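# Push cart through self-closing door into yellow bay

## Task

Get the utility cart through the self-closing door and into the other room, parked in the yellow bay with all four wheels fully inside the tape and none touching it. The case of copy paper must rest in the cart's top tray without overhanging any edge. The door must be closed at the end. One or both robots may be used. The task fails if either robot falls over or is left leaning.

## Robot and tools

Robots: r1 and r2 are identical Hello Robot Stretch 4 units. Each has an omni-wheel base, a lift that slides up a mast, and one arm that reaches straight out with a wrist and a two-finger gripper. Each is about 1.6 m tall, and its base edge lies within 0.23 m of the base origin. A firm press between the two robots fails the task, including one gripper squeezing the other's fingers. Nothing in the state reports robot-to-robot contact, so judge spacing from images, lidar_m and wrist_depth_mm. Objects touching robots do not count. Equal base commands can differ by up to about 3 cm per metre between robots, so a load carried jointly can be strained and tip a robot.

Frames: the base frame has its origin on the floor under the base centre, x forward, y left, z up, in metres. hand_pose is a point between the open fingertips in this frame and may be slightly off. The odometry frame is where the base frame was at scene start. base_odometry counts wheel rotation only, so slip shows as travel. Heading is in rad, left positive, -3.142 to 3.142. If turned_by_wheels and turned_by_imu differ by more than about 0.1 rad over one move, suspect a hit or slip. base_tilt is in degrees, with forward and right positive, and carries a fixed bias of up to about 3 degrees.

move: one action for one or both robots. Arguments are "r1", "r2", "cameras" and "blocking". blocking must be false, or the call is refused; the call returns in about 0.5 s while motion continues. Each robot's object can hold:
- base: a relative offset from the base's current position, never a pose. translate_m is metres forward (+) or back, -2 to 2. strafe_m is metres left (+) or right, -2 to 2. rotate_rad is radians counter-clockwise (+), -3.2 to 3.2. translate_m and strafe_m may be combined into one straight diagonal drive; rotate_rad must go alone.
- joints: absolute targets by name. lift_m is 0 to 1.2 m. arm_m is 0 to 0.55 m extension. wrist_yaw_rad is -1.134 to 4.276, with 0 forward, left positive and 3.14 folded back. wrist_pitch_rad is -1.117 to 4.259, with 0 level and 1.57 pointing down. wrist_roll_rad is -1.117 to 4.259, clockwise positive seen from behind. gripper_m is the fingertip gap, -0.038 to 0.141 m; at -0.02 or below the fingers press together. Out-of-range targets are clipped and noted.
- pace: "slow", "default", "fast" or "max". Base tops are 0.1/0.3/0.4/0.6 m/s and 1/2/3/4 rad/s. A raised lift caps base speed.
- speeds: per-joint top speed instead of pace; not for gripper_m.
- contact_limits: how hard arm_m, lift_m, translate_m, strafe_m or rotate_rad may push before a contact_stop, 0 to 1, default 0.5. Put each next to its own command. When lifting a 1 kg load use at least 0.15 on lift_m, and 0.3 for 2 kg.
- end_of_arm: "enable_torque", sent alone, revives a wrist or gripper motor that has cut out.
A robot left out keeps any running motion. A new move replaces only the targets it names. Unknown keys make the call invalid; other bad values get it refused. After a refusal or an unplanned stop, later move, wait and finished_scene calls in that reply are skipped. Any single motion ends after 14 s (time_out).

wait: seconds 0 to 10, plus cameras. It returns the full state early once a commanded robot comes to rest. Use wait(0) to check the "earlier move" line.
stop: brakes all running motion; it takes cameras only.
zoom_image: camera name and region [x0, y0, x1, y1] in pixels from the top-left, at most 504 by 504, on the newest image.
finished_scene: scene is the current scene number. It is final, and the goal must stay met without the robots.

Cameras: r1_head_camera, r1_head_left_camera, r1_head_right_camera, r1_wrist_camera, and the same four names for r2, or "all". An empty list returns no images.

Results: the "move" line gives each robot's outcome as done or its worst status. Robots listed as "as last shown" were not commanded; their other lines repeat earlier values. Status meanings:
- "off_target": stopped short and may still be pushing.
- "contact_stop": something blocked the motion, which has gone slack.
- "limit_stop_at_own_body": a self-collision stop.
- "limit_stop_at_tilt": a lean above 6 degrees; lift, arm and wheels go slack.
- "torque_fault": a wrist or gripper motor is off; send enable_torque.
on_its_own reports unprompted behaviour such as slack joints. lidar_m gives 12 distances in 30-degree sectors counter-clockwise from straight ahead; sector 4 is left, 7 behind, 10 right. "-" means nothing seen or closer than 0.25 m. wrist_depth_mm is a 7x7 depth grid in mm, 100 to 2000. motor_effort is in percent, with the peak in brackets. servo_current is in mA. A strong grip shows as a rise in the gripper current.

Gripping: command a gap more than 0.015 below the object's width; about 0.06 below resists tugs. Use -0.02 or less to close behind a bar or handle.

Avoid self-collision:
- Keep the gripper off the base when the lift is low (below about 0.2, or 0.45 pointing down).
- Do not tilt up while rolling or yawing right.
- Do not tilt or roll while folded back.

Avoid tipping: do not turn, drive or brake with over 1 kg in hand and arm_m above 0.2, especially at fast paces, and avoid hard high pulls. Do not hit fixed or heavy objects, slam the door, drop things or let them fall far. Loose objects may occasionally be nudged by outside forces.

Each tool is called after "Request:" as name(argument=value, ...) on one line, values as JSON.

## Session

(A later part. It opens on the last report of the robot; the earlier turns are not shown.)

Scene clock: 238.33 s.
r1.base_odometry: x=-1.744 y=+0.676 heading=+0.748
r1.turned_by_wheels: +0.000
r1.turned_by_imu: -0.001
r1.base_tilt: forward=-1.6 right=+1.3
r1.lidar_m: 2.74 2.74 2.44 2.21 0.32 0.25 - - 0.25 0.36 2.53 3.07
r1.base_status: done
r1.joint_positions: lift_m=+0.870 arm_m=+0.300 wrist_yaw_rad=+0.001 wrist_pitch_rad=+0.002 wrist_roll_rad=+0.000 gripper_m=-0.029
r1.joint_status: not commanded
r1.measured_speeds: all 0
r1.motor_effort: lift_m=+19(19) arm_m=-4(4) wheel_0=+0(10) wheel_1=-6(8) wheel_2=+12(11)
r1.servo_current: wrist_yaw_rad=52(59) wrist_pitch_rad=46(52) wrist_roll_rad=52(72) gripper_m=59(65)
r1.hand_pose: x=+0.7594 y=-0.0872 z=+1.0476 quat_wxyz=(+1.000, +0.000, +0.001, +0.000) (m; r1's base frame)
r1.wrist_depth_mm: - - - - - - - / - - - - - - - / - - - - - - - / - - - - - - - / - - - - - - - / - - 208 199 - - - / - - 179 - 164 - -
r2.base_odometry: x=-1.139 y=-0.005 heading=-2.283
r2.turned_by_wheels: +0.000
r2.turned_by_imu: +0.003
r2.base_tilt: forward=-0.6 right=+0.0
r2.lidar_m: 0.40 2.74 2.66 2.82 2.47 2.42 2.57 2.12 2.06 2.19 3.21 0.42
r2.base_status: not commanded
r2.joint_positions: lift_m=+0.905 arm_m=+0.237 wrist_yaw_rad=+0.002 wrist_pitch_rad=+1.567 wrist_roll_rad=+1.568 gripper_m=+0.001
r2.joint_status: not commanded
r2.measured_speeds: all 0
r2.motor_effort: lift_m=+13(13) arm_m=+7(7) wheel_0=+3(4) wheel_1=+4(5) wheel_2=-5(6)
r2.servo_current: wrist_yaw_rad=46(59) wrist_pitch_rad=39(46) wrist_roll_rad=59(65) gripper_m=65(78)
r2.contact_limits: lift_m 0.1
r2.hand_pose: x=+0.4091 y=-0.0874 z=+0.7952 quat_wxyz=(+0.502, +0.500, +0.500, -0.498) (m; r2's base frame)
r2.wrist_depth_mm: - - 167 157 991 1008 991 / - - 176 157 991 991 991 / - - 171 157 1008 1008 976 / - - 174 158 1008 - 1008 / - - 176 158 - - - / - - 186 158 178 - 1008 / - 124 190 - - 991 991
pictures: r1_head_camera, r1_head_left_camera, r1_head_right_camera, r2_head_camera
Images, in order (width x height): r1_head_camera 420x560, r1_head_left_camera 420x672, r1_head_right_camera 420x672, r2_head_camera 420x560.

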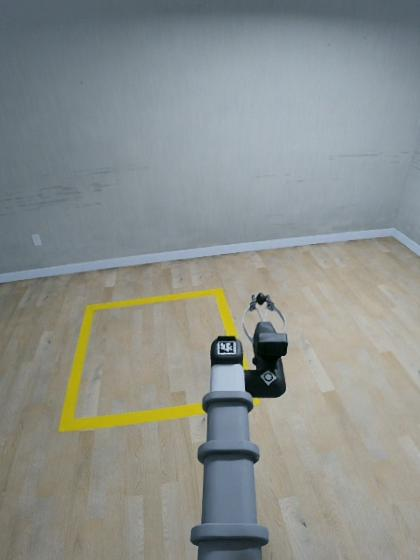

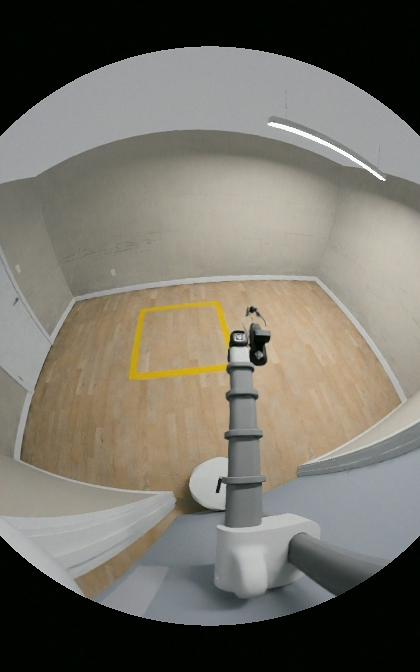

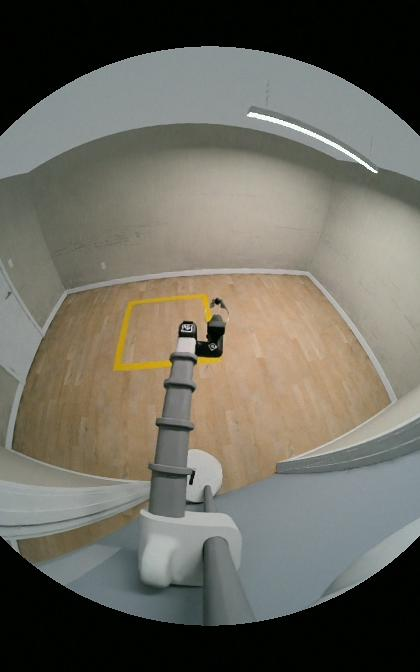

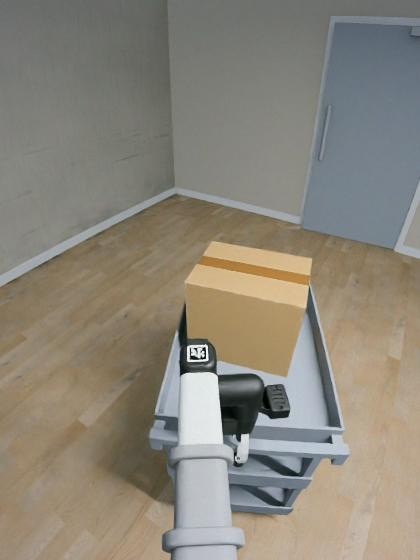

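Request:
zoom_image(camera="r2_head_camera", region=[260, 0, 420, 280])

Request:
wait(seconds=0, cameras=["r2_head_right_camera","r1_wrist_camera"])

Request:
zoom_image(camera="r2_head_right_camera", region=[150, 100, 420, 370])

Scaled by 1.800 from the camera's 420x560 image, which has a finer 1200x1600 frame.

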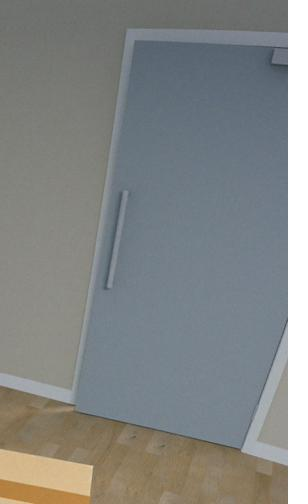

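Scene clock: 246.07 s.
r1.base_odometry: x=-1.744 y=+0.676 heading=+0.748
r1.turned_by_wheels: +0.000
r1.turned_by_imu: +0.000
r1.base_tilt: forward=-1.6 right=+1.3
r1.lidar_m: 2.74 2.76 2.43 2.19 0.32 0.25 - - 0.25 0.38 2.52 3.05
r1.base_status: done
r1.joint_positions: lift_m=+0.870 arm_m=+0.300 wrist_yaw_rad=+0.001 wrist_pitch_rad=+0.002 wrist_roll_rad=+0.000 gripper_m=-0.029
r1.joint_status: not commanded
r1.measured_speeds: all 0
r1.motor_effort: lift_m=+19(19) arm_m=-4(4) wheel_0=-1(10) wheel_1=-7(8) wheel_2=+12(11)
r1.servo_current: wrist_yaw_rad=39(59) wrist_pitch_rad=39(52) wrist_roll_rad=39(72) gripper_m=65(65)
r1.hand_pose: x=+0.7594 y=-0.0872 z=+1.0476 quat_wxyz=(+1.000, +0.000, +0.001, +0.000) (m; r1's base frame)
r1.wrist_depth_mm: - - - - - - - / - - - - - - - / - - - - - - - / - - - - - - - / - - - - - - - / - - 209 198 - - - / - - 179 - 164 - -
r2.base_odometry: x=-1.139 y=-0.005 heading=-2.283
r2.turned_by_wheels: +0.000
r2.turned_by_imu: +0.001
r2.base_tilt: forward=-0.7 right=+0.1
r2.lidar_m: 0.39 2.73 2.67 2.87 2.48 2.42 2.60 2.12 2.05 2.20 3.23 0.41
r2.base_status: not commanded
r2.joint_positions: lift_m=+0.905 arm_m=+0.237 wrist_yaw_rad=+0.002 wrist_pitch_rad=+1.567 wrist_roll_rad=+1.568 gripper_m=+0.001
r2.joint_status: not commanded
r2.measured_speeds: all 0
r2.motor_effort: lift_m=+13(13) arm_m=+7(7) wheel_0=+3(4) wheel_1=+5(5) wheel_2=-5(6)
r2.servo_current: wrist_yaw_rad=59(59) wrist_pitch_rad=39(46) wrist_roll_rad=52(65) gripper_m=65(78)
r2.contact_limits: lift_m 0.1
r2.hand_pose: x=+0.4091 y=-0.0874 z=+0.7952 quat_wxyz=(+0.502, +0.500, +0.500, -0.498) (m; r2's base frame)
r2.wrist_depth_mm: - - 167 157 991 1008 976 / - - 176 157 1008 991 991 / - - 171 158 991 1008 1008 / - - 174 158 1008 - 976 / - - 177 158 - - - / - - 185 158 178 - 991 / - 124 190 - - 991 991
pictures: r1_wrist_camera, r2_head_right_camera
Images, in order (width x height): r1_wrist_camera 616x392, r2_head_right_camera 420x672.

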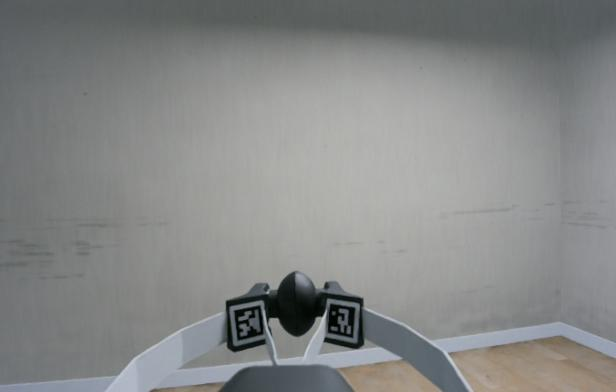

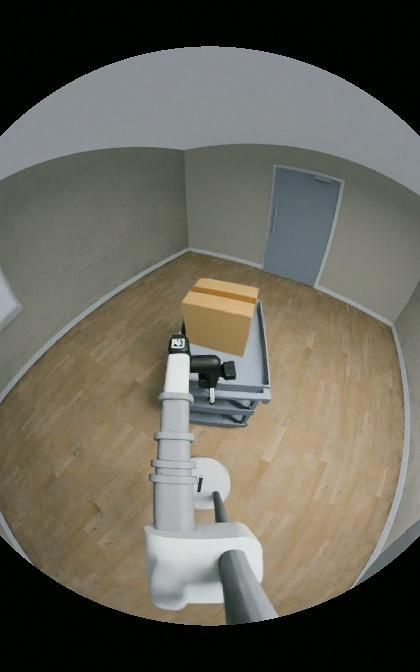

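Scaled by 1.867 from the camera's 420x672 image, which has a finer 600x960 frame.

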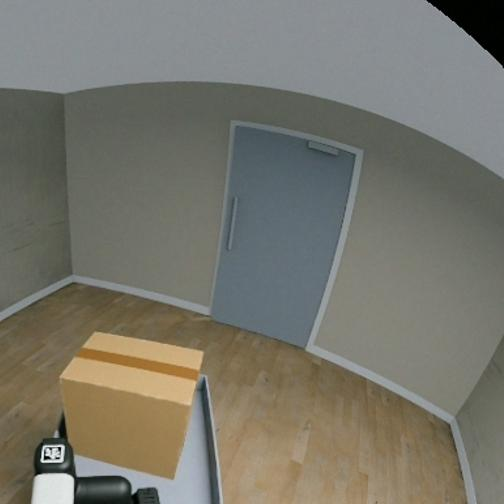

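Request:
move(blocking=false, r1={"base":{"translate_m":-0.35,"strafe_m":-0.06},"pace":"slow","contact_limits":{"translate_m":1.0}}, cameras=[])

Request:
wait(seconds=5, cameras=["r1_head_left_camera","r2_head_right_camera"])

Scene clock: 258.10 s.
move: r1 moving
r1.base_odometry: x=-1.751 y=+0.666 heading=+0.748
r1.turned_by_wheels: +0.000
r1.turned_by_imu: -0.001
r1.base_tilt: forward=-1.5 right=+1.3
r1.lidar_m: 2.76 2.78 2.43 0.35 0.33 0.25 - - 0.25 0.37 2.53 3.04
r1.base_status: translate_m moving; strafe_m moving
r1.joint_positions: lift_m=+0.870 arm_m=+0.300 wrist_yaw_rad=+0.001 wrist_pitch_rad=+0.002 wrist_roll_rad=+0.000 gripper_m=-0.029
r1.joint_status: not commanded
r1.measured_speeds: translate_m=-0.049 strafe_m=-0.009 rotate_rad=+0.001 lift_m=+0.000 arm_m=+0.000 wrist_yaw_rad=+0.000 wrist_pitch_rad=+0.000 wrist_roll_rad=+0.000
r1.motor_effort: lift_m=+19(19) arm_m=-4(4) wheel_0=-7(9) wheel_1=-11(13) wheel_2=+21(23)
r1.servo_current: wrist_yaw_rad=52(59) wrist_pitch_rad=46(46) wrist_roll_rad=52(59) gripper_m=59(65)
r1.contact_limits: translate_m 1
r1.hand_pose: x=+0.7594 y=-0.0872 z=+1.0476 quat_wxyz=(+1.000, +0.000, +0.001, +0.000) (m; r1's base frame)
r1.wrist_depth_mm: - - - - - - - / - - - - - - - / - - - - - - - / - - - - - - - / - - - - - - - / - - 209 200 - - - / - - 180 - 165 - -
r2: as last shown
r2.turned_by_imu: +0.002
r2.lidar_m: 0.39 2.75 2.65 2.84 2.46 2.41 2.60 2.12 2.06 2.21 3.24 0.41
r2.motor_effort: lift_m=+13(13) arm_m=+7(7) wheel_0=+3(4) wheel_1=+5(5) wheel_2=-5(5)
r2.servo_current: wrist_yaw_rad=59(59) wrist_pitch_rad=46(46) wrist_roll_rad=33(65) gripper_m=72(78)
r2.contact_limits: lift_m 0.1
r2.wrist_depth_mm: - - 167 156 991 991 991 / - - 176 157 1008 1008 991 / - - 170 157 1008 991 976 / - - 173 158 1008 - 991 / - - 176 158 - - - / - - 186 158 178 - 1008 / - 124 190 - - 1008 1025
pictures: none
No camera images: "cameras" was empty.

Scene clock: 263.10 s.
earlier move: r1 contact_stop
r1.base_odometry: x=-1.902 y=+0.490 heading=+0.728
r1.turned_by_wheels: -0.020
r1.turned_by_imu: -0.288
r1.base_tilt: forward=-1.5 right=+1.3
r1.lidar_m: 2.86 2.79 2.76 2.13 0.25 0.25 0.26 - 0.25 0.26 0.57 2.80
r1.base_status: translate_m contact_stop; strafe_m contact_stop
r1.joint_positions: lift_m=+0.870 arm_m=+0.300 wrist_yaw_rad=+0.000 wrist_pitch_rad=+0.002 wrist_roll_rad=+0.000 gripper_m=-0.029
r1.joint_status: not commanded
r1.measured_speeds: translate_m=+0.025 strafe_m=+0.013 rotate_rad=+0.007 lift_m=+0.000 arm_m=+0.000 wrist_yaw_rad=+0.000 wrist_pitch_rad=+0.000 wrist_roll_rad=+0.000
r1.on_its_own: the wheels are slack since a contact_stop
r1.motor_effort: lift_m=+19(19) arm_m=-4(4) wheel_0=-2(36) wheel_1=+0(26) wheel_2=+0(30)
r1.servo_current: wrist_yaw_rad=46(78) wrist_pitch_rad=46(52) wrist_roll_rad=39(65) gripper_m=65(65)
r1.contact_limits: translate_m 1
r1.hand_pose: x=+0.7593 y=-0.0875 z=+1.0476 quat_wxyz=(+1.000, +0.000, +0.001, +0.000) (m; r1's base frame)
r1.wrist_depth_mm: - - - - - - - / - - - - - - - / - - - - - - - / - - - - - - - / - - - - - - - / - - 209 200 - - - / - - 180 - 164 - -
r2.base_odometry: x=-1.139 y=-0.005 heading=-2.283
r2.turned_by_wheels: +0.000
r2.turned_by_imu: +0.001
r2.base_tilt: forward=-0.7 right=+0.1
r2.lidar_m: 0.39 2.74 2.66 2.85 2.47 2.43 2.60 2.09 2.06 2.23 3.25 0.42
r2.base_status: not commanded
r2.joint_positions: lift_m=+0.905 arm_m=+0.237 wrist_yaw_rad=+0.002 wrist_pitch_rad=+1.567 wrist_roll_rad=+1.568 gripper_m=+0.001
r2.joint_status: not commanded
r2.measured_speeds: all 0
r2.motor_effort: lift_m=+13(13) arm_m=+7(7) wheel_0=+3(4) wheel_1=+4(5) wheel_2=-5(6)
r2.servo_current: wrist_yaw_rad=52(65) wrist_pitch_rad=46(52) wrist_roll_rad=52(65) gripper_m=65(78)
r2.contact_limits: lift_m 0.1
r2.hand_pose: x=+0.4091 y=-0.0874 z=+0.7952 quat_wxyz=(+0.502, +0.500, +0.500, -0.498) (m; r2's base frame)
r2.wrist_depth_mm: - - 167 156 1008 1008 991 / - - 176 157 1008 991 991 / - - 171 158 1008 991 991 / - - 174 158 1008 - 991 / - - 176 158 - - - / - - 186 158 178 - 1008 / - 124 190 - - 991 991
wait: 5.00 s; no rest
pictures: r1_head_left_camera, r2_head_right_camera
Images, in order (width x height): r1_head_left_camera 420x672, r2_head_right_camera 420x672.

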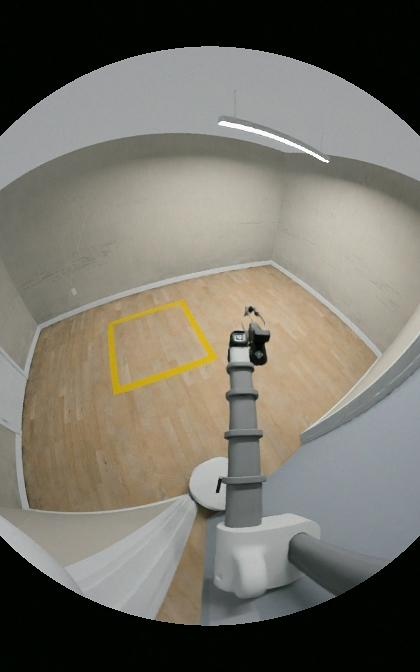

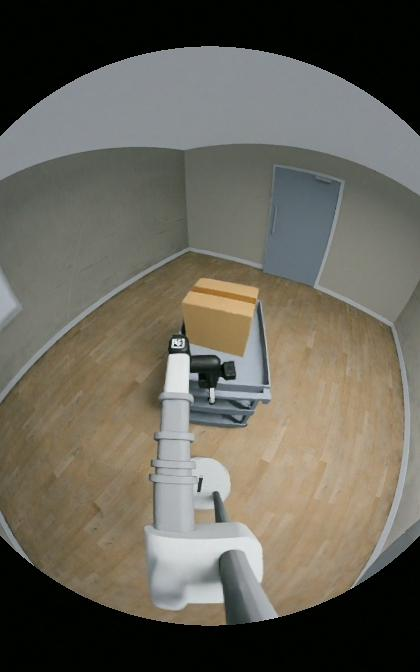

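Request:
wait(seconds=0.5, cameras=["r1_head_left_camera","r1_head_right_camera","r2_head_left_camera","r2_head_camera"])

Request:
zoom_image(camera="r1_head_left_camera", region=[0, 260, 420, 640])

Request:
zoom_image(camera="r1_head_right_camera", region=[0, 300, 420, 640])

Request:
zoom_image(camera="r2_head_camera", region=[260, 0, 420, 280])

Scene clock: 271.77 s.
earlier move: r1 contact_stop
r1.base_odometry: x=-1.861 y=+0.609 heading=+0.738
r1.turned_by_wheels: +0.010
r1.turned_by_imu: +0.010
r1.base_tilt: forward=-1.6 right=+1.3
r1.lidar_m: 2.72 2.67 2.77 2.11 0.41 0.25 0.25 - 0.25 0.32 0.81 2.81
r1.base_status: translate_m contact_stop (by the wheels' count: -0.133 of -0.350); strafe_m contact_stop (by the wheels' count: +0.033 of -0.060)
r1.joint_positions: lift_m=+0.870 arm_m=+0.300 wrist_yaw_rad=+0.000 wrist_pitch_rad=+0.002 wrist_roll_rad=+0.000 gripper_m=-0.029
r1.joint_status: not commanded
r1.measured_speeds: all 0
r1.on_its_own: the wheels are slack since a contact_stop
r1.motor_effort: lift_m=+19(19) arm_m=-4(4) wheel_0=+0(36) wheel_1=+0(26) wheel_2=+0(30)
r1.servo_current: wrist_yaw_rad=33(78) wrist_pitch_rad=46(52) wrist_roll_rad=33(72) gripper_m=65(72)
r1.contact_limits: translate_m 1
r1.hand_pose: x=+0.7593 y=-0.0875 z=+1.0476 quat_wxyz=(+1.000, +0.000, +0.001, +0.000) (m; r1's base frame)
r1.wrist_depth_mm: - - - - - - - / - - - - - - - / - - - - - - - / - - - - - - - / - - - - - - - / - - 209 199 - - - / - - 179 - 164 - -
r2.base_odometry: x=-1.139 y=-0.005 heading=-2.283
r2.turned_by_wheels: +0.000
r2.turned_by_imu: +0.001
r2.base_tilt: forward=-0.7 right=+0.1
r2.lidar_m: 0.41 2.72 2.66 2.87 2.48 2.41 2.58 2.10 2.07 2.20 3.22 0.39
r2.base_status: not commanded
r2.joint_positions: lift_m=+0.905 arm_m=+0.237 wrist_yaw_rad=+0.002 wrist_pitch_rad=+1.567 wrist_roll_rad=+1.568 gripper_m=+0.001
r2.joint_status: not commanded
r2.measured_speeds: all 0
r2.motor_effort: lift_m=+13(13) arm_m=+7(7) wheel_0=+3(4) wheel_1=+5(5) wheel_2=-5(6)
r2.servo_current: wrist_yaw_rad=39(65) wrist_pitch_rad=39(52) wrist_roll_rad=52(65) gripper_m=65(78)
r2.contact_limits: lift_m 0.1
r2.hand_pose: x=+0.4091 y=-0.0874 z=+0.7952 quat_wxyz=(+0.502, +0.500, +0.500, -0.498) (m; r2's base frame)
r2.wrist_depth_mm: - - 167 157 1008 1008 991 / - - 176 157 1008 1008 991 / - - 170 157 1008 1008 991 / - - 174 158 1008 - 1008 / - - 176 158 - - - / - - 186 158 178 - 1008 / - 124 190 - - 1025 1025
wait: 0.00 of 0.5 s (r1 has come to rest)
pictures: r1_head_left_camera, r1_head_right_camera, r2_head_camera, r2_head_left_camera
Images, in order (width x height): r1_head_left_camera 420x672, r1_head_right_camera 420x672, r2_head_camera 420x560, r2_head_left_camera 420x672.

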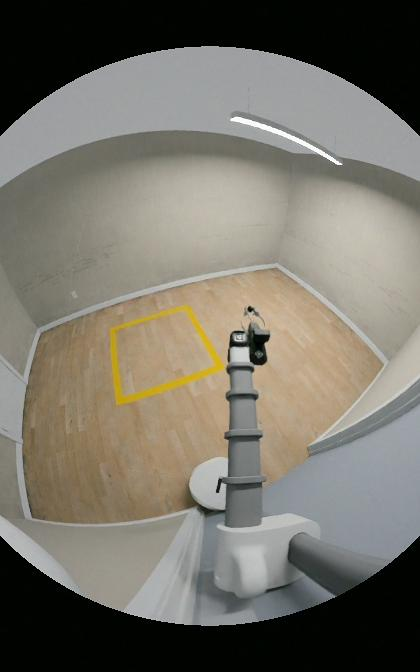

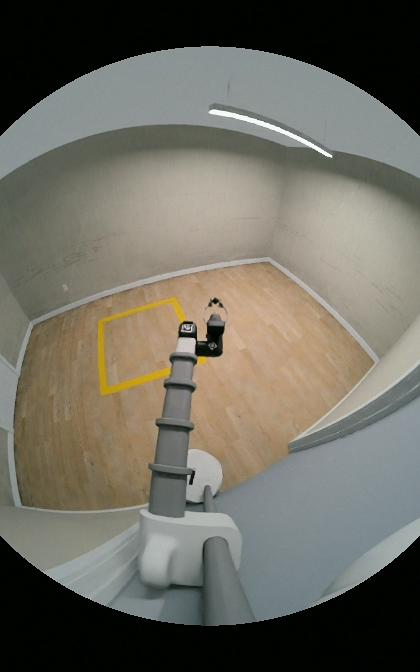

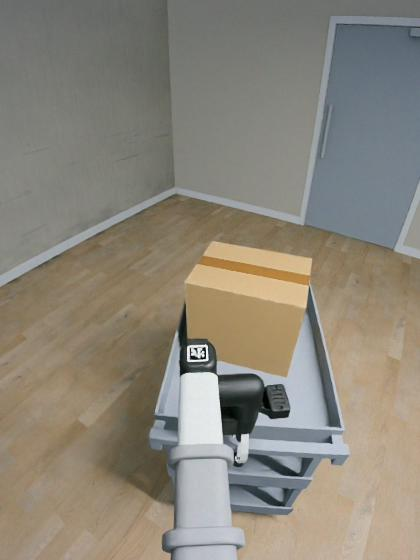

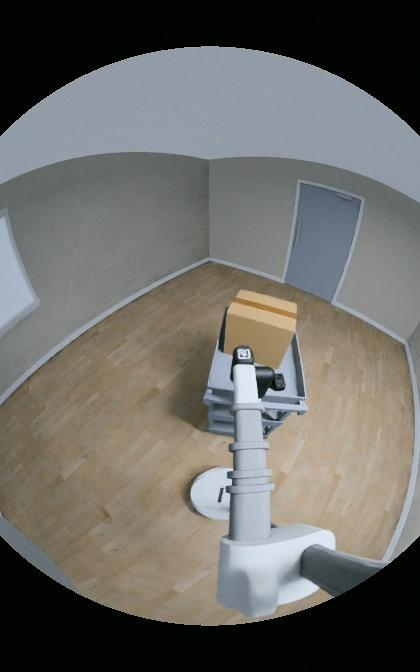

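Scaled by 1.200 from the camera's 420x672 image, which has a finer 600x960 frame.

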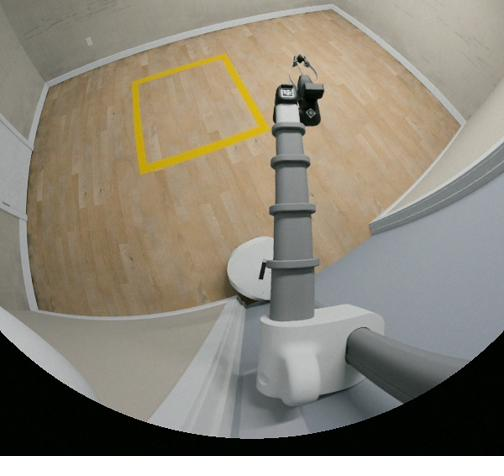

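Scaled by 1.200 from the camera's 420x672 image, which has a finer 600x960 frame.

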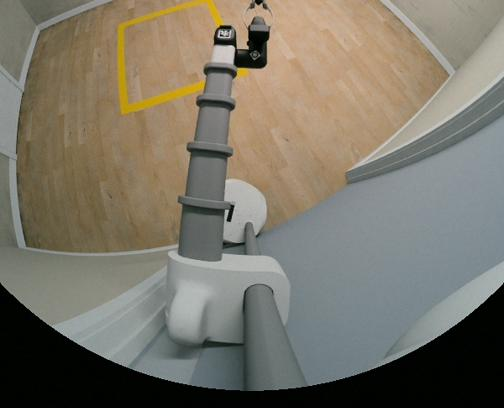

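Scaled by 1.800 from the camera's 420x560 image, which has a finer 1200x1600 frame.

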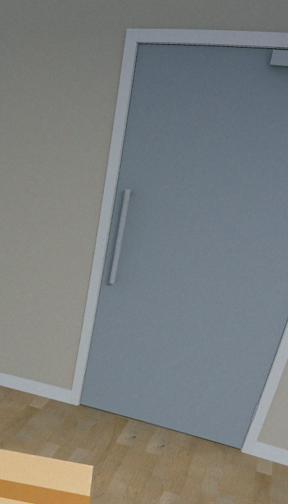

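Request:
move(blocking=false, r2={"joints":{"gripper_m":0.141}}, r1={"base":{"translate_m":0.15},"pace":"slow"}, cameras=[])

Request:
wait(seconds=1, cameras=[])

Request:
move(blocking=false, r2={"joints":{"lift_m":1.1}}, cameras=[])

Request:
wait(seconds=1.5, cameras=["r2_wrist_camera","r1_head_left_camera"])

Scene clock: 300.00 s.
move: r1 moving; r2 moving
r1.base_odometry: x=-1.852 y=+0.617 heading=+0.738
r1.turned_by_wheels: +0.000
r1.turned_by_imu: -0.002
r1.base_tilt: forward=-1.5 right=+1.3
r1.lidar_m: 2.73 2.65 2.79 2.13 0.44 0.25 0.25 - 0.25 0.32 0.80 2.81
r1.base_status: translate_m moving
r1.joint_positions: lift_m=+0.870 arm_m=+0.300 wrist_yaw_rad=+0.000 wrist_pitch_rad=+0.002 wrist_roll_rad=+0.000 gripper_m=-0.029
r1.joint_status: not commanded
r1.measured_speeds: translate_m=+0.049 strafe_m=+0.000 rotate_rad=+0.002 lift_m=+0.000 arm_m=+0.000 wrist_yaw_rad=+0.000 wrist_pitch_rad=+0.000 wrist_roll_rad=+0.000
r1.motor_effort: lift_m=+19(19) arm_m=-4(4) wheel_0=+3(6) wheel_1=+6(6) wheel_2=-5(7)
r1.servo_current: wrist_yaw_rad=46(52) wrist_pitch_rad=52(52) wrist_roll_rad=59(59) gripper_m=65(65)
r1.hand_pose: x=+0.7593 y=-0.0875 z=+1.0476 quat_wxyz=(+1.000, +0.000, +0.001, +0.000) (m; r1's base frame)
r1.wrist_depth_mm: - - - - - - - / - - - - - - - / - - - - - - - / - - - - - - - / - - - - - - - / - - 209 199 - - - / - - 180 - 164 - -
r2.base_odometry: x=-1.139 y=-0.005 heading=-2.283
r2.turned_by_wheels: +0.000
r2.turned_by_imu: +0.004
r2.base_tilt: forward=-0.7 right=+0.1
r2.lidar_m: 0.40 2.74 2.65 2.83 2.47 2.42 2.57 2.13 2.06 2.21 3.24 0.41
r2.base_status: not commanded
r2.joint_positions: lift_m=+0.905 arm_m=+0.237 wrist_yaw_rad=+0.002 wrist_pitch_rad=+1.567 wrist_roll_rad=+1.568 gripper_m=+0.020
r2.joint_status: gripper_m moving
r2.measured_speeds: all 0
r2.motor_effort: lift_m=+13(13) arm_m=+7(7) wheel_0=+3(3) wheel_1=+5(5) wheel_2=-5(5)
r2.servo_current: wrist_yaw_rad=46(52) wrist_pitch_rad=46(46) wrist_roll_rad=59(65) gripper_m=98(111)
r2.contact_limits: lift_m 0.1
r2.hand_pose: x=+0.4091 y=-0.0874 z=+0.7952 quat_wxyz=(+0.502, +0.500, +0.500, -0.498) (m; r2's base frame)
r2.wrist_depth_mm: - - 166 158 991 1008 991 / - - 179 157 1008 1008 991 / - - 171 158 1008 1008 991 / - - 173 158 1008 - 1008 / - - 176 159 - - - / - - 182 159 184 - 991 / - 122 189 - - 1008 991
pictures: none
No camera images: "cameras" was empty.

Scene clock: 301.00 s.
earlier move: r1 moving; r2 moving
r1.base_odometry: x=-1.787 y=+0.676 heading=+0.738
r1.turned_by_wheels: +0.000
r1.turned_by_imu: +0.000
r1.base_tilt: forward=-1.6 right=+1.3
r1.lidar_m: 2.64 2.57 2.75 2.17 0.68 0.32 0.29 0.27 0.30 0.45 1.12 2.77
r1.base_status: translate_m moving
r1.joint_positions: lift_m=+0.870 arm_m=+0.300 wrist_yaw_rad=+0.000 wrist_pitch_rad=+0.002 wrist_roll_rad=+0.000 gripper_m=-0.029
r1.joint_status: not commanded
r1.measured_speeds: translate_m=+0.100 strafe_m=+0.000 rotate_rad=+0.002 lift_m=+0.000 arm_m=+0.000 wrist_yaw_rad=+0.000 wrist_pitch_rad=+0.000 wrist_roll_rad=+0.000
r1.motor_effort: lift_m=+19(19) arm_m=-4(4) wheel_0=+5(7) wheel_1=+3(6) wheel_2=-4(7)
r1.servo_current: wrist_yaw_rad=39(65) wrist_pitch_rad=46(52) wrist_roll_rad=52(59) gripper_m=59(72)
r1.hand_pose: x=+0.7593 y=-0.0875 z=+1.0476 quat_wxyz=(+1.000, +0.000, +0.001, +0.000) (m; r1's base frame)
r1.wrist_depth_mm: - - - - - - - / - - - - - - - / - - - - - - - / - - - - - - - / - - - - - - - / - - 209 200 - - - / - 144 180 - 164 - -
r2.base_odometry: x=-1.139 y=-0.005 heading=-2.283
r2.turned_by_wheels: +0.000
r2.turned_by_imu: +0.000
r2.base_tilt: forward=-0.7 right=+0.1
r2.lidar_m: 0.41 2.74 2.64 2.84 2.48 2.43 2.59 2.10 2.07 2.21 3.26 0.41
r2.base_status: not commanded
r2.joint_positions: lift_m=+0.905 arm_m=+0.237 wrist_yaw_rad=+0.002 wrist_pitch_rad=+1.568 wrist_roll_rad=+1.568 gripper_m=+0.122
r2.joint_status: gripper_m moving
r2.measured_speeds: all 0
r2.motor_effort: lift_m=+13(13) arm_m=+7(7) wheel_0=+3(3) wheel_1=+5(5) wheel_2=-5(5)
r2.servo_current: wrist_yaw_rad=52(59) wrist_pitch_rad=39(52) wrist_roll_rad=52(65) gripper_m=91(117)
r2.contact_limits: lift_m 0.1
r2.hand_pose: x=+0.4087 y=-0.0874 z=+0.7952 quat_wxyz=(+0.502, +0.500, +0.500, -0.498) (m; r2's base frame)
r2.wrist_depth_mm: - - 179 158 991 991 991 / - - 180 158 1008 1025 1025 / - - 179 158 1025 1008 1008 / - - 172 159 1008 - 1025 / - - 196 159 1025 - - / - - 188 159 190 - 1008 / - 124 206 - - 1025 1008
wait: 1.00 s; no rest
pictures: none
No camera images: "cameras" was empty.

Scene clock: 301.50 s.
earlier move: r1 moving; r2 moving
move: r2 moving
r1.base_odometry: x=-1.759 y=+0.701 heading=+0.738
r1.turned_by_wheels: +0.000
r1.turned_by_imu: +0.000
r1.base_tilt: forward=-1.6 right=+1.3
r1.lidar_m: 2.61 2.55 2.69 2.18 0.80 0.34 0.32 0.29 0.34 0.46 1.30 2.75
r1.base_status: translate_m moving
r1.joint_positions: lift_m=+0.870 arm_m=+0.300 wrist_yaw_rad=+0.000 wrist_pitch_rad=+0.002 wrist_roll_rad=+0.000 gripper_m=-0.029
r1.joint_status: not commanded
r1.measured_speeds: translate_m=+0.051 strafe_m=+0.000 rotate_rad=-0.004 lift_m=+0.000 arm_m=+0.000 wrist_yaw_rad=+0.000 wrist_pitch_rad=+0.000 wrist_roll_rad=+0.000
r1.motor_effort: lift_m=+19(19) arm_m=-4(4) wheel_0=+5(5) wheel_1=+2(4) wheel_2=-3(4)
r1.servo_current: wrist_yaw_rad=52(85) wrist_pitch_rad=39(46) wrist_roll_rad=39(59) gripper_m=65(65)
r1.hand_pose: x=+0.7593 y=-0.0875 z=+1.0476 quat_wxyz=(+1.000, +0.000, +0.001, +0.000) (m; r1's base frame)
r1.wrist_depth_mm: - - - - - - - / - - - - - - - / - - - - - - - / - - - - - - - / - - - - - - - / - - 209 199 - - - / - 137 180 - 165 - -
r2.base_odometry: x=-1.139 y=-0.005 heading=-2.283
r2.turned_by_wheels: +0.000
r2.turned_by_imu: +0.000
r2.base_tilt: forward=-0.7 right=+0.1
r2.lidar_m: 0.41 2.72 2.64 2.84 2.48 2.41 2.58 2.12 2.05 2.22 3.23 0.41
r2.base_status: not commanded
r2.joint_positions: lift_m=+0.943 arm_m=+0.237 wrist_yaw_rad=+0.002 wrist_pitch_rad=+1.570 wrist_roll_rad=+1.568 gripper_m=+0.141
r2.joint_status: lift_m moving; gripper_m moving
r2.measured_speeds: translate_m=+0.000 strafe_m=+0.000 rotate_rad=+0.000 lift_m=+0.146 arm_m=+0.000 wrist_yaw_rad=-0.007 wrist_pitch_rad=+0.010 wrist_roll_rad=+0.000
r2.motor_effort: lift_m=+24(25) arm_m=+6(7) wheel_0=+3(3) wheel_1=+4(5) wheel_2=-5(5)
r2.servo_current: wrist_yaw_rad=46(59) wrist_pitch_rad=39(46) wrist_roll_rad=46(52) gripper_m=65(98)
r2.hand_pose: x=+0.4080 y=-0.0874 z=+0.8325 quat_wxyz=(+0.501, +0.499, +0.501, -0.499) (m; r2's base frame)
r2.wrist_depth_mm: - - 209 188 1042 1025 1025 / - - 201 187 1042 1042 1042 / - - 208 189 1025 1042 1042 / - - 202 189 1060 - 1060 / - - 217 190 1042 - 1042 / - - 189 189 190 - 1060 / - - 227 - 1060 1060 1042
pictures: none
No camera images: "cameras" was empty.

Scene clock: 302.27 s.
earlier move: r1 done; r2 moving
r1.base_odometry: x=-1.750 y=+0.710 heading=+0.738
r1.turned_by_wheels: +0.000
r1.turned_by_imu: +0.000
r1.base_tilt: forward=-1.5 right=+1.3
r1.lidar_m: 2.59 2.53 2.72 2.18 0.82 0.35 0.33 0.31 0.35 0.50 1.38 2.75
r1.base_status: done
r1.joint_positions: lift_m=+0.870 arm_m=+0.300 wrist_yaw_rad=+0.000 wrist_pitch_rad=+0.002 wrist_roll_rad=+0.000 gripper_m=-0.029
r1.joint_status: not commanded
r1.measured_speeds: all 0
r1.motor_effort: lift_m=+19(19) arm_m=-4(4) wheel_0=+3(5) wheel_1=+2(4) wheel_2=-2(4)
r1.servo_current: wrist_yaw_rad=33(85) wrist_pitch_rad=46(46) wrist_roll_rad=52(65) gripper_m=65(65)
r1.hand_pose: x=+0.7593 y=-0.0875 z=+1.0476 quat_wxyz=(+1.000, +0.000, +0.001, +0.000) (m; r1's base frame)
r1.wrist_depth_mm: - - - - - - - / - - - - - - - / - - - - - - - / - - - - - - - / - - - - - - - / - - 209 200 - - - / - 136 179 - 164 - -
r2.base_odometry: x=-1.139 y=-0.005 heading=-2.283
r2.turned_by_wheels: +0.000
r2.turned_by_imu: +0.000
r2.base_tilt: forward=-0.6 right=+0.1
r2.lidar_m: 0.39 2.75 2.66 2.86 2.47 2.41 2.55 2.10 2.04 2.22 3.22 0.39
r2.base_status: not commanded
r2.joint_positions: lift_m=+1.082 arm_m=+0.237 wrist_yaw_rad=+0.001 wrist_pitch_rad=+1.570 wrist_roll_rad=+1.568 gripper_m=+0.141
r2.joint_status: lift_m moving; the others done
r2.measured_speeds: translate_m=+0.000 strafe_m=+0.000 rotate_rad=+0.000 lift_m=+0.108 arm_m=+0.000 wrist_yaw_rad=+0.000 wrist_pitch_rad=+0.000 wrist_roll_rad=+0.000
r2.motor_effort: lift_m=+20(25) arm_m=+6(7) wheel_0=+3(3) wheel_1=+5(5) wheel_2=-4(5)
r2.servo_current: wrist_yaw_rad=46(59) wrist_pitch_rad=46(52) wrist_roll_rad=65(65) gripper_m=46(98)
r2.hand_pose: x=+0.4080 y=-0.0874 z=+0.9720 quat_wxyz=(+0.501, +0.499, +0.501, -0.499) (m; r2's base frame)
r2.wrist_depth_mm: - - - 347 1160 1160 1182 / 320 - - 338 1182 1160 1182 / 353 - - 329 1182 1182 1182 / 375 - - 330 1182 1182 1205 / 389 - - 647 1182 - 1182 / 407 189 196 330 1182 204 1160 / - - - - 1182 1205 1205
wait: 0.77 of 1.5 s (r1 has come to rest)
pictures: r1_head_left_camera, r2_wrist_camera
Images, in order (width x height): r1_head_left_camera 420x672, r2_wrist_camera 616x392.

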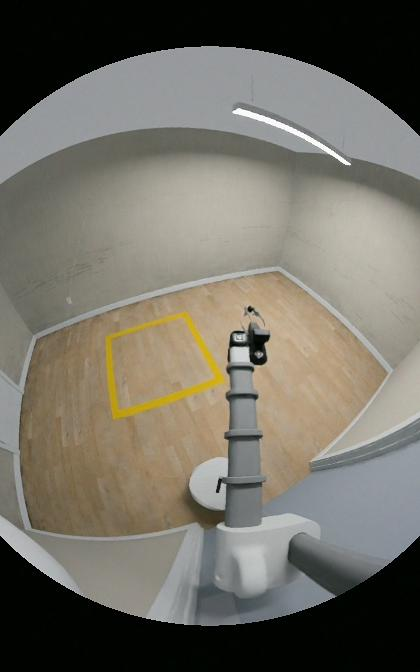

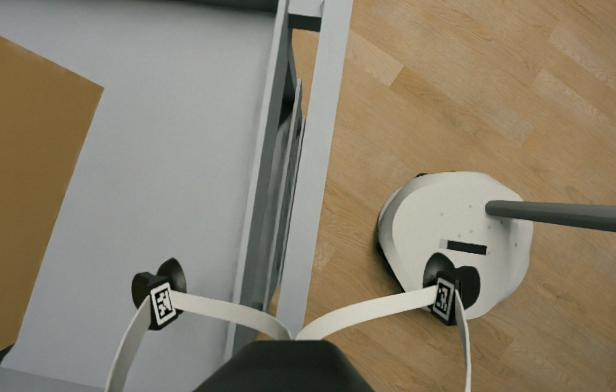

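Request:
move(blocking=false, r2={"base":{"translate_m":-0.35}}, cameras=[])

Request:
wait(seconds=2, cameras=[])

Request:
move(blocking=false, r2={"base":{"rotate_rad":-0.5},"joints":{"wrist_pitch_rad":0,"wrist_roll_rad":0,"lift_m":0.87,"arm_m":0.1}}, cameras=[])

Request:
wait(seconds=3, cameras=["r2_head_camera","r2_head_right_camera"])

Scene clock: 313.23 s.
earlier move: r2 done
move: r2 moving
r1: as last shown
r1.turned_by_imu: -0.001
r1.base_tilt: forward=-1.6 right=+1.3
r1.lidar_m: 2.59 2.52 2.69 2.19 0.83 0.36 0.33 0.31 0.35 0.51 1.34 2.73
r1.motor_effort: lift_m=+19(19) arm_m=-4(4) wheel_0=+3(3) wheel_1=+2(3) wheel_2=-2(3)
r1.servo_current: wrist_yaw_rad=46(52) wrist_pitch_rad=33(52) wrist_roll_rad=52(59) gripper_m=59(65)
r1.wrist_depth_mm: - - - - - - - / - - - - - - - / - - - - - - - / - - - - - - - / - - - - - - - / - - 209 199 - - - / - 136 179 - 165 - -
r2.base_odometry: x=-1.119 y=+0.018 heading=-2.283
r2.turned_by_wheels: +0.000
r2.turned_by_imu: +0.001
r2.base_tilt: forward=-0.6 right=+0.1
r2.lidar_m: 0.40 2.76 2.67 2.89 2.45 2.37 2.55 2.09 2.05 2.19 3.21 0.42
r2.base_status: translate_m moving
r2.joint_positions: lift_m=+1.100 arm_m=+0.237 wrist_yaw_rad=+0.001 wrist_pitch_rad=+1.570 wrist_roll_rad=+1.568 gripper_m=+0.141
r2.joint_status: all done
r2.measured_speeds: translate_m=-0.121 strafe_m=+0.002 rotate_rad=+0.003 lift_m=+0.000 arm_m=+0.000 wrist_yaw_rad=+0.000 wrist_pitch_rad=+0.000 wrist_roll_rad=+0.000
r2.motor_effort: lift_m=+21(21) arm_m=+6(6) wheel_0=-10(10) wheel_1=-7(9) wheel_2=+12(13)
r2.servo_current: wrist_yaw_rad=46(59) wrist_pitch_rad=39(46) wrist_roll_rad=52(52) gripper_m=52(59)
r2.hand_pose: x=+0.4080 y=-0.0874 z=+0.9895 quat_wxyz=(+0.501, +0.499, +0.501, -0.499) (m; r2's base frame)
r2.wrist_depth_mm: - - 389 375 1182 1182 1160 / 343 - - 654 1205 1205 1182 / 382 - - 1205 1205 1205 1182 / 399 - - 1182 1205 1182 1205 / 418 - 357 1205 1205 - 1182 / - 189 353 1205 1205 204 1205 / - - 407 - 1205 1229 1205
pictures: none
No camera images: "cameras" was empty.

Scene clock: 315.23 s.
earlier move: r2 moving
r1.base_odometry: x=-1.750 y=+0.710 heading=+0.738
r1.turned_by_wheels: +0.000
r1.turned_by_imu: +0.000
r1.base_tilt: forward=-1.6 right=+1.3
r1.lidar_m: 2.59 2.52 2.70 2.17 0.84 0.37 0.34 0.31 0.37 0.50 1.35 2.75
r1.base_status: not commanded
r1.joint_positions: lift_m=+0.870 arm_m=+0.300 wrist_yaw_rad=+0.000 wrist_pitch_rad=+0.002 wrist_roll_rad=+0.000 gripper_m=-0.029
r1.joint_status: not commanded
r1.measured_speeds: all 0
r1.motor_effort: lift_m=+19(19) arm_m=-4(4) wheel_0=+3(4) wheel_1=+3(3) wheel_2=-2(3)
r1.servo_current: wrist_yaw_rad=52(72) wrist_pitch_rad=46(52) wrist_roll_rad=39(65) gripper_m=59(65)
r1.hand_pose: x=+0.7593 y=-0.0875 z=+1.0476 quat_wxyz=(+1.000, +0.000, +0.001, +0.000) (m; r1's base frame)
r1.wrist_depth_mm: - - - - - - - / - - - - - - - / - - - - - - - / - - - - - - - / - - - - - - - / - - 209 199 - - - / - 136 179 - 164 - -
r2.base_odometry: x=-0.910 y=+0.260 heading=-2.283
r2.turned_by_wheels: +0.000
r2.turned_by_imu: +0.000
r2.base_tilt: forward=-0.7 right=+0.1
r2.lidar_m: 0.74 2.93 2.86 2.83 2.18 2.13 2.28 1.93 1.84 1.98 2.91 0.73
r2.base_status: translate_m moving
r2.joint_positions: lift_m=+1.100 arm_m=+0.237 wrist_yaw_rad=+0.001 wrist_pitch_rad=+1.570 wrist_roll_rad=+1.568 gripper_m=+0.141
r2.joint_status: all done
r2.measured_speeds: all 0
r2.motor_effort: lift_m=+21(21) arm_m=+6(7) wheel_0=-1(11) wheel_1=-4(9) wheel_2=+2(14)
r2.servo_current: wrist_yaw_rad=33(59) wrist_pitch_rad=39(46) wrist_roll_rad=52(65) gripper_m=52(59)
r2.hand_pose: x=+0.4080 y=-0.0874 z=+0.9895 quat_wxyz=(+0.501, +0.499, +0.501, -0.499) (m; r2's base frame)
r2.wrist_depth_mm: 1205 1205 1205 1205 1205 1205 1160 / - 1205 1205 1205 1205 1205 1182 / - 715 1205 1229 1205 1205 1160 / - 723 1205 1205 1205 1182 1205 / - 723 1255 1229 1182 - 1182 / - 220 1205 1205 1182 204 1205 / 1229 1229 1205 - 1205 1205 1182
wait: 2.00 s; no rest
pictures: none
No camera images: "cameras" was empty.

Scene clock: 315.73 s.
earlier move: r2 done
move: r2 moving
r1: as last shown
r1.lidar_m: 2.58 2.49 2.72 2.19 0.82 0.36 0.33 0.30 0.35 0.52 1.35 2.75
r1.motor_effort: lift_m=+19(19) arm_m=-4(4) wheel_0=+3(3) wheel_1=+2(3) wheel_2=-2(2)
r1.servo_current: wrist_yaw_rad=52(65) wrist_pitch_rad=33(46) wrist_roll_rad=59(59) gripper_m=65(65)
r1.wrist_depth_mm: - - - - - - - / - - - - - - - / - - - - - - - / - - - - - - - / - - - - - - - / - - 209 200 - - - / - 136 180 - 165 - -
r2.base_odometry: x=-0.910 y=+0.260 heading=-2.446
r2.turned_by_wheels: -0.163
r2.turned_by_imu: -0.159
r2.base_tilt: forward=-0.7 right=+0.1
r2.lidar_m: 0.73 0.78 2.83 2.93 2.29 2.11 2.17 1.96 1.86 1.91 2.52 0.80
r2.base_status: rotate_rad moving
r2.joint_positions: lift_m=+1.062 arm_m=+0.186 wrist_yaw_rad=+0.001 wrist_pitch_rad=+0.995 wrist_roll_rad=+0.982 gripper_m=+0.141
r2.joint_status: lift_m moving; arm_m moving; wrist_pitch_rad moving; wrist_roll_rad moving
r2.measured_speeds: translate_m=+0.000 strafe_m=+0.000 rotate_rad=-0.635 lift_m=-0.146 arm_m=-0.195 wrist_yaw_rad=+0.000 wrist_pitch_rad=-1.788 wrist_roll_rad=-1.820
r2.motor_effort: lift_m=+12(20) arm_m=-12(13) wheel_0=+3(12) wheel_1=+7(8) wheel_2=+10(10)
r2.servo_current: wrist_yaw_rad=39(65) wrist_pitch_rad=137(137) wrist_roll_rad=59(130) gripper_m=59(59)
r2.hand_pose: x=+0.5144 y=-0.0872 z=+0.9986 quat_wxyz=(+0.775, +0.414, +0.421, -0.225) (m; r2's base frame)
r2.wrist_depth_mm: 544 732 1808 1537 1366 1205 1118 / 521 603 484 1464 1336 1182 1078 / 569 627 469 1308 1229 1138 1042 / 615 504 469 798 1182 1098 1008 / 661 477 - 1060 1182 1060 976 / 1863 473 778 1098 1098 976 960 / 1808 1464 1397 - 1078 1008 931
pictures: none
No camera images: "cameras" was empty.

Scene clock: 317.27 s.
earlier move: r2 done
r1.base_odometry: x=-1.750 y=+0.710 heading=+0.738
r1.turned_by_wheels: +0.000
r1.turned_by_imu: +0.000
r1.base_tilt: forward=-1.6 right=+1.3
r1.lidar_m: 2.59 2.53 2.70 2.18 0.82 0.37 0.34 0.32 0.36 0.52 1.36 2.75
r1.base_status: not commanded
r1.joint_positions: lift_m=+0.870 arm_m=+0.300 wrist_yaw_rad=+0.000 wrist_pitch_rad=+0.002 wrist_roll_rad=+0.000 gripper_m=-0.029
r1.joint_status: not commanded
r1.measured_speeds: all 0
r1.motor_effort: lift_m=+19(19) arm_m=-3(4) wheel_0=+3(4) wheel_1=+2(3) wheel_2=-2(3)
r1.servo_current: wrist_yaw_rad=46(65) wrist_pitch_rad=39(59) wrist_roll_rad=39(65) gripper_m=59(65)
r1.hand_pose: x=+0.7593 y=-0.0875 z=+1.0476 quat_wxyz=(+1.000, +0.000, +0.001, +0.000) (m; r1's base frame)
r1.wrist_depth_mm: - - - - - - - / - - - - - - - / - - - - - - - / - - - - - - - / - - - - - - - / - - 210 200 - - - / - 136 180 - 165 - -
r2.base_odometry: x=-0.910 y=+0.260 heading=-2.782
r2.turned_by_wheels: -0.336
r2.turned_by_imu: -0.327
r2.base_tilt: forward=-0.7 right=+0.1
r2.lidar_m: 0.75 0.74 2.93 2.84 2.73 2.18 2.12 2.28 1.89 1.86 2.04 3.00
r2.base_status: done
r2.joint_positions: lift_m=+0.870 arm_m=+0.100 wrist_yaw_rad=+0.001 wrist_pitch_rad=+0.009 wrist_roll_rad=+0.002 gripper_m=+0.141
r2.joint_status: all done
r2.measured_speeds: all 0
r2.motor_effort: lift_m=+14(20) arm_m=-7(13) wheel_0=+3(12) wheel_1=+4(8) wheel_2=+5(10)
r2.servo_current: wrist_yaw_rad=46(65) wrist_pitch_rad=52(189) wrist_roll_rad=46(130) gripper_m=46(59)
r2.hand_pose: x=+0.5596 y=-0.0870 z=+1.0460 quat_wxyz=(+1.000, +0.001, +0.004, +0.001) (m; r2's base frame)
r2.wrist_depth_mm: - - - - - - - / - - - - - - - / - - - - - - - / - 866 - - - - - / 654 661 - - - - - / 654 661 - - - - - / 469 477 473 - - - -
wait: 1.53 of 3 s (r2 has come to rest)
pictures: r2_head_camera, r2_head_right_camera
Images, in order (width x height): r2_head_camera 420x560, r2_head_right_camera 420x672.

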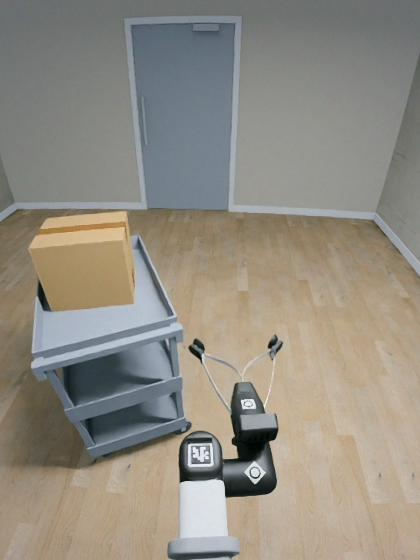

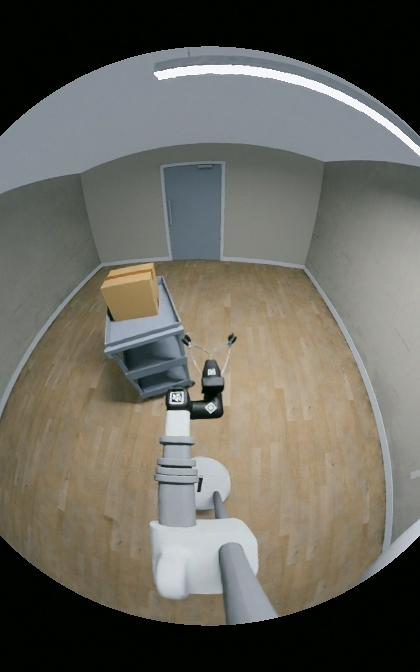

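Request:
move(blocking=false, r2={"base":{"strafe_m":-0.4},"pace":"fast"}, cameras=[])

Request:
wait(seconds=3, cameras=["r2_head_camera"])

Request:
move(blocking=false, r2={"base":{"translate_m":1.6},"pace":"fast"}, cameras=[])

Request:
wait(seconds=6, cameras=["r2_head_camera"])

Scene clock: 329.83 s.
move: r2 moving
r1: as last shown
r1.turned_by_imu: -0.001
r1.lidar_m: 2.60 2.52 2.70 2.18 0.80 0.37 0.31 0.30 0.35 0.53 1.34 2.74
r1.motor_effort: lift_m=+19(19) arm_m=-4(4) wheel_0=+3(4) wheel_1=+3(3) wheel_2=-2(2)
r1.servo_current: wrist_yaw_rad=52(59) wrist_pitch_rad=39(46) wrist_roll_rad=39(59) gripper_m=59(65)
r1.wrist_depth_mm: - - - - - - - / - - - - - - - / - - - - - - - / - - - - - - - / - - - - - - - / - - 210 199 - - - / - 136 180 - 165 - -
r2.base_odometry: x=-0.927 y=+0.305 heading=-2.782
r2.turned_by_wheels: +0.000
r2.turned_by_imu: +0.001
r2.base_tilt: forward=-0.7 right=+0.0
r2.lidar_m: 0.76 0.74 2.99 2.89 2.76 2.17 2.14 2.30 1.86 1.80 1.97 2.92
r2.base_status: strafe_m moving
r2.joint_positions: lift_m=+0.870 arm_m=+0.100 wrist_yaw_rad=+0.001 wrist_pitch_rad=+0.009 wrist_roll_rad=+0.002 gripper_m=+0.141
r2.joint_status: not commanded
r2.measured_speeds: translate_m=+0.001 strafe_m=-0.187 rotate_rad=-0.007 lift_m=+0.000 arm_m=+0.000 wrist_yaw_rad=+0.000 wrist_pitch_rad=+0.000 wrist_roll_rad=+0.000
r2.motor_effort: lift_m=+14(14) arm_m=-7(8) wheel_0=+14(15) wheel_1=-13(13) wheel_2=+0(3)
r2.servo_current: wrist_yaw_rad=46(59) wrist_pitch_rad=59(59) wrist_roll_rad=39(46) gripper_m=52(59)
r2.hand_pose: x=+0.5596 y=-0.0870 z=+1.0460 quat_wxyz=(+1.000, +0.001, +0.004, +0.001) (m; r2's base frame)
r2.wrist_depth_mm: - - - - - - - / - - - - - - - / - - - - - - - / - - - - - - - / 654 668 - - - - - / 661 661 - - - - - / 477 473 - - - - -
pictures: none
No camera images: "cameras" was empty.

Scene clock: 331.67 s.
earlier move: r2 done
r1.base_odometry: x=-1.750 y=+0.710 heading=+0.738
r1.turned_by_wheels: +0.000
r1.turned_by_imu: +0.000
r1.base_tilt: forward=-1.6 right=+1.3
r1.lidar_m: 2.60 2.52 2.66 2.18 0.81 0.35 0.32 0.29 0.35 0.50 1.34 2.74
r1.base_status: not commanded
r1.joint_positions: lift_m=+0.870 arm_m=+0.300 wrist_yaw_rad=+0.000 wrist_pitch_rad=+0.002 wrist_roll_rad=+0.000 gripper_m=-0.029
r1.joint_status: not commanded
r1.measured_speeds: all 0
r1.motor_effort: lift_m=+19(19) arm_m=-4(4) wheel_0=+3(4) wheel_1=+2(3) wheel_2=-2(2)
r1.servo_current: wrist_yaw_rad=33(65) wrist_pitch_rad=39(46) wrist_roll_rad=39(72) gripper_m=52(72)
r1.hand_pose: x=+0.7593 y=-0.0875 z=+1.0476 quat_wxyz=(+1.000, +0.000, +0.001, +0.000) (m; r1's base frame)
r1.wrist_depth_mm: - - - - - - - / - - - - - - - / - - - - - - - / - - - - - - - / - - - - - - - / - - 210 200 - - - / - 136 180 - 165 - -
r2.base_odometry: x=-1.051 y=+0.634 heading=-2.782
r2.turned_by_wheels: +0.000
r2.turned_by_imu: +0.001
r2.base_tilt: forward=-0.7 right=+0.0
r2.lidar_m: 3.64 0.90 1.02 3.26 2.80 2.20 2.18 1.91 1.49 1.46 1.60 2.39
r2.base_status: done
r2.joint_positions: lift_m=+0.870 arm_m=+0.100 wrist_yaw_rad=+0.001 wrist_pitch_rad=+0.009 wrist_roll_rad=+0.002 gripper_m=+0.141
r2.joint_status: not commanded
r2.measured_speeds: all 0
r2.motor_effort: lift_m=+14(14) arm_m=-7(8) wheel_0=+2(15) wheel_1=-1(14) wheel_2=+0(3)
r2.servo_current: wrist_yaw_rad=52(59) wrist_pitch_rad=59(59) wrist_roll_rad=52(59) gripper_m=52(59)
r2.hand_pose: x=+0.5596 y=-0.0870 z=+1.0460 quat_wxyz=(+1.000, +0.001, +0.004, +0.001) (m; r2's base frame)
r2.wrist_depth_mm: - - - - - - - / - - - - - - - / - - - - - - - / - - - - - - - / - - - - - - - / 1078 - - - - - - / - - - - - - -
wait: 1.83 of 3 s (r2 has come to rest)
pictures: r2_head_camera
Images, in order (width x height): r2_head_camera 420x560.

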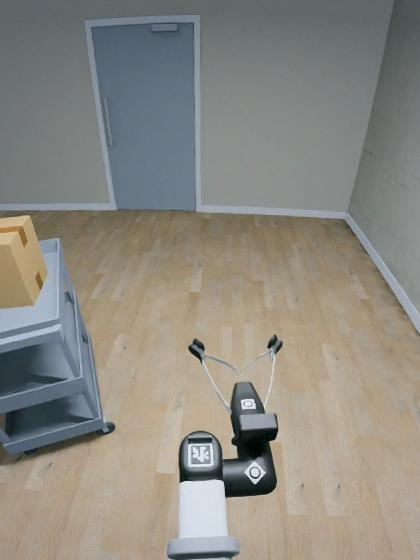

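Scene clock: 332.17 s.
move: r2 moving
r1: as last shown
r1.lidar_m: 2.61 2.52 2.68 2.19 0.83 0.35 0.35 0.31 0.37 0.52 1.34 2.75
r1.motor_effort: lift_m=+19(19) arm_m=-4(4) wheel_0=+3(4) wheel_1=+3(3) wheel_2=-2(2)
r1.servo_current: wrist_yaw_rad=33(59) wrist_pitch_rad=39(46) wrist_roll_rad=52(65) gripper_m=65(72)
r1.wrist_depth_mm: - - - - - - - / - - - - - - - / - - - - - - - / - - - - - - - / - - - - - - - / - - 208 200 - - - / - 136 179 - 164 - -
r2.base_odometry: x=-1.090 y=+0.620 heading=-2.782
r2.turned_by_wheels: +0.000
r2.turned_by_imu: +0.000
r2.base_tilt: forward=-0.7 right=+0.1
r2.lidar_m: 3.58 0.85 0.95 3.25 2.85 2.24 2.21 1.91 1.50 1.47 1.60 2.39
r2.base_status: translate_m moving
r2.joint_positions: lift_m=+0.870 arm_m=+0.100 wrist_yaw_rad=+0.001 wrist_pitch_rad=+0.009 wrist_roll_rad=+0.002 gripper_m=+0.141
r2.joint_status: not commanded
r2.measured_speeds: translate_m=+0.161 strafe_m=-0.001 rotate_rad=-0.004 lift_m=+0.000 arm_m=+0.000 wrist_yaw_rad=+0.000 wrist_pitch_rad=+0.000 wrist_roll_rad=+0.000
r2.motor_effort: lift_m=+14(14) arm_m=-7(7) wheel_0=+7(9) wheel_1=+9(9) wheel_2=-14(14)
r2.servo_current: wrist_yaw_rad=59(59) wrist_pitch_rad=52(59) wrist_roll_rad=46(52) gripper_m=52(59)
r2.hand_pose: x=+0.5596 y=-0.0870 z=+1.0460 quat_wxyz=(+1.000, +0.001, +0.004, +0.001) (m; r2's base frame)
r2.wrist_depth_mm: - - - - - - - / - - - - - - - / - - - - - - - / - - - - - - - / - - - - - - - / - - - - - - - / - - - - - - -
pictures: none
No camera images: "cameras" was empty.

Scene clock: 337.17 s.
earlier move: r2 done
r1.base_odometry: x=-1.750 y=+0.710 heading=+0.738
r1.turned_by_wheels: +0.000
r1.turned_by_imu: +0.000
r1.base_tilt: forward=-1.6 right=+1.3
r1.lidar_m: 2.59 2.53 2.69 2.17 0.82 0.36 0.33 0.32 0.35 0.50 1.34 2.74
r1.base_status: not commanded
r1.joint_positions: lift_m=+0.870 arm_m=+0.300 wrist_yaw_rad=+0.000 wrist_pitch_rad=+0.002 wrist_roll_rad=+0.000 gripper_m=-0.029
r1.joint_status: not commanded
r1.measured_speeds: all 0
r1.motor_effort: lift_m=+19(19) arm_m=-4(4) wheel_0=+3(4) wheel_1=+3(3) wheel_2=-2(3)
r1.servo_current: wrist_yaw_rad=59(78) wrist_pitch_rad=46(52) wrist_roll_rad=59(65) gripper_m=59(72)
r1.hand_pose: x=+0.7593 y=-0.0875 z=+1.0476 quat_wxyz=(+1.000, +0.000, +0.001, +0.000) (m; r1's base frame)
r1.wrist_depth_mm: - - - - - - - / - - - - - - - / - - - - - - - / - - - - - - - / - - - - - - - / - - 209 200 - - - / - 136 180 - 165 - -
r2.base_odometry: x=-2.548 y=+0.071 heading=-2.782
r2.turned_by_wheels: +0.000
r2.turned_by_imu: +0.002
r2.base_tilt: forward=-0.7 right=+0.0
r2.lidar_m: 2.05 2.21 3.16 0.70 0.67 0.76 3.80 2.12 1.67 1.64 1.80 2.06
r2.base_status: done
r2.joint_positions: lift_m=+0.870 arm_m=+0.100 wrist_yaw_rad=+0.001 wrist_pitch_rad=+0.009 wrist_roll_rad=+0.002 gripper_m=+0.141
r2.joint_status: not commanded
r2.measured_speeds: all 0
r2.motor_effort: lift_m=+14(14) arm_m=-7(7) wheel_0=+3(14) wheel_1=+3(10) wheel_2=-1(15)
r2.servo_current: wrist_yaw_rad=33(65) wrist_pitch_rad=52(65) wrist_roll_rad=46(65) gripper_m=39(59)
r2.hand_pose: x=+0.5596 y=-0.0870 z=+1.0460 quat_wxyz=(+1.000, +0.001, +0.004, +0.001) (m; r2's base frame)
r2.wrist_depth_mm: - - - - - - - / - - - - - - - / - - - - - - - / - - - - - - - / - - - - - - - / - 192 - 157 187 185 - / - - - - - - -
wait: 5.00 of 6 s (r2 has come to rest)
pictures: r2_head_camera
Images, in order (width x height): r2_head_camera 420x560.

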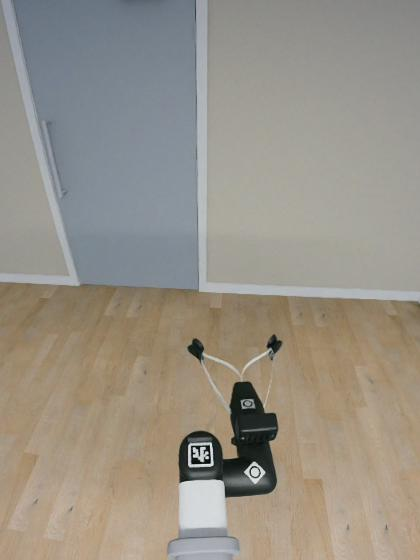

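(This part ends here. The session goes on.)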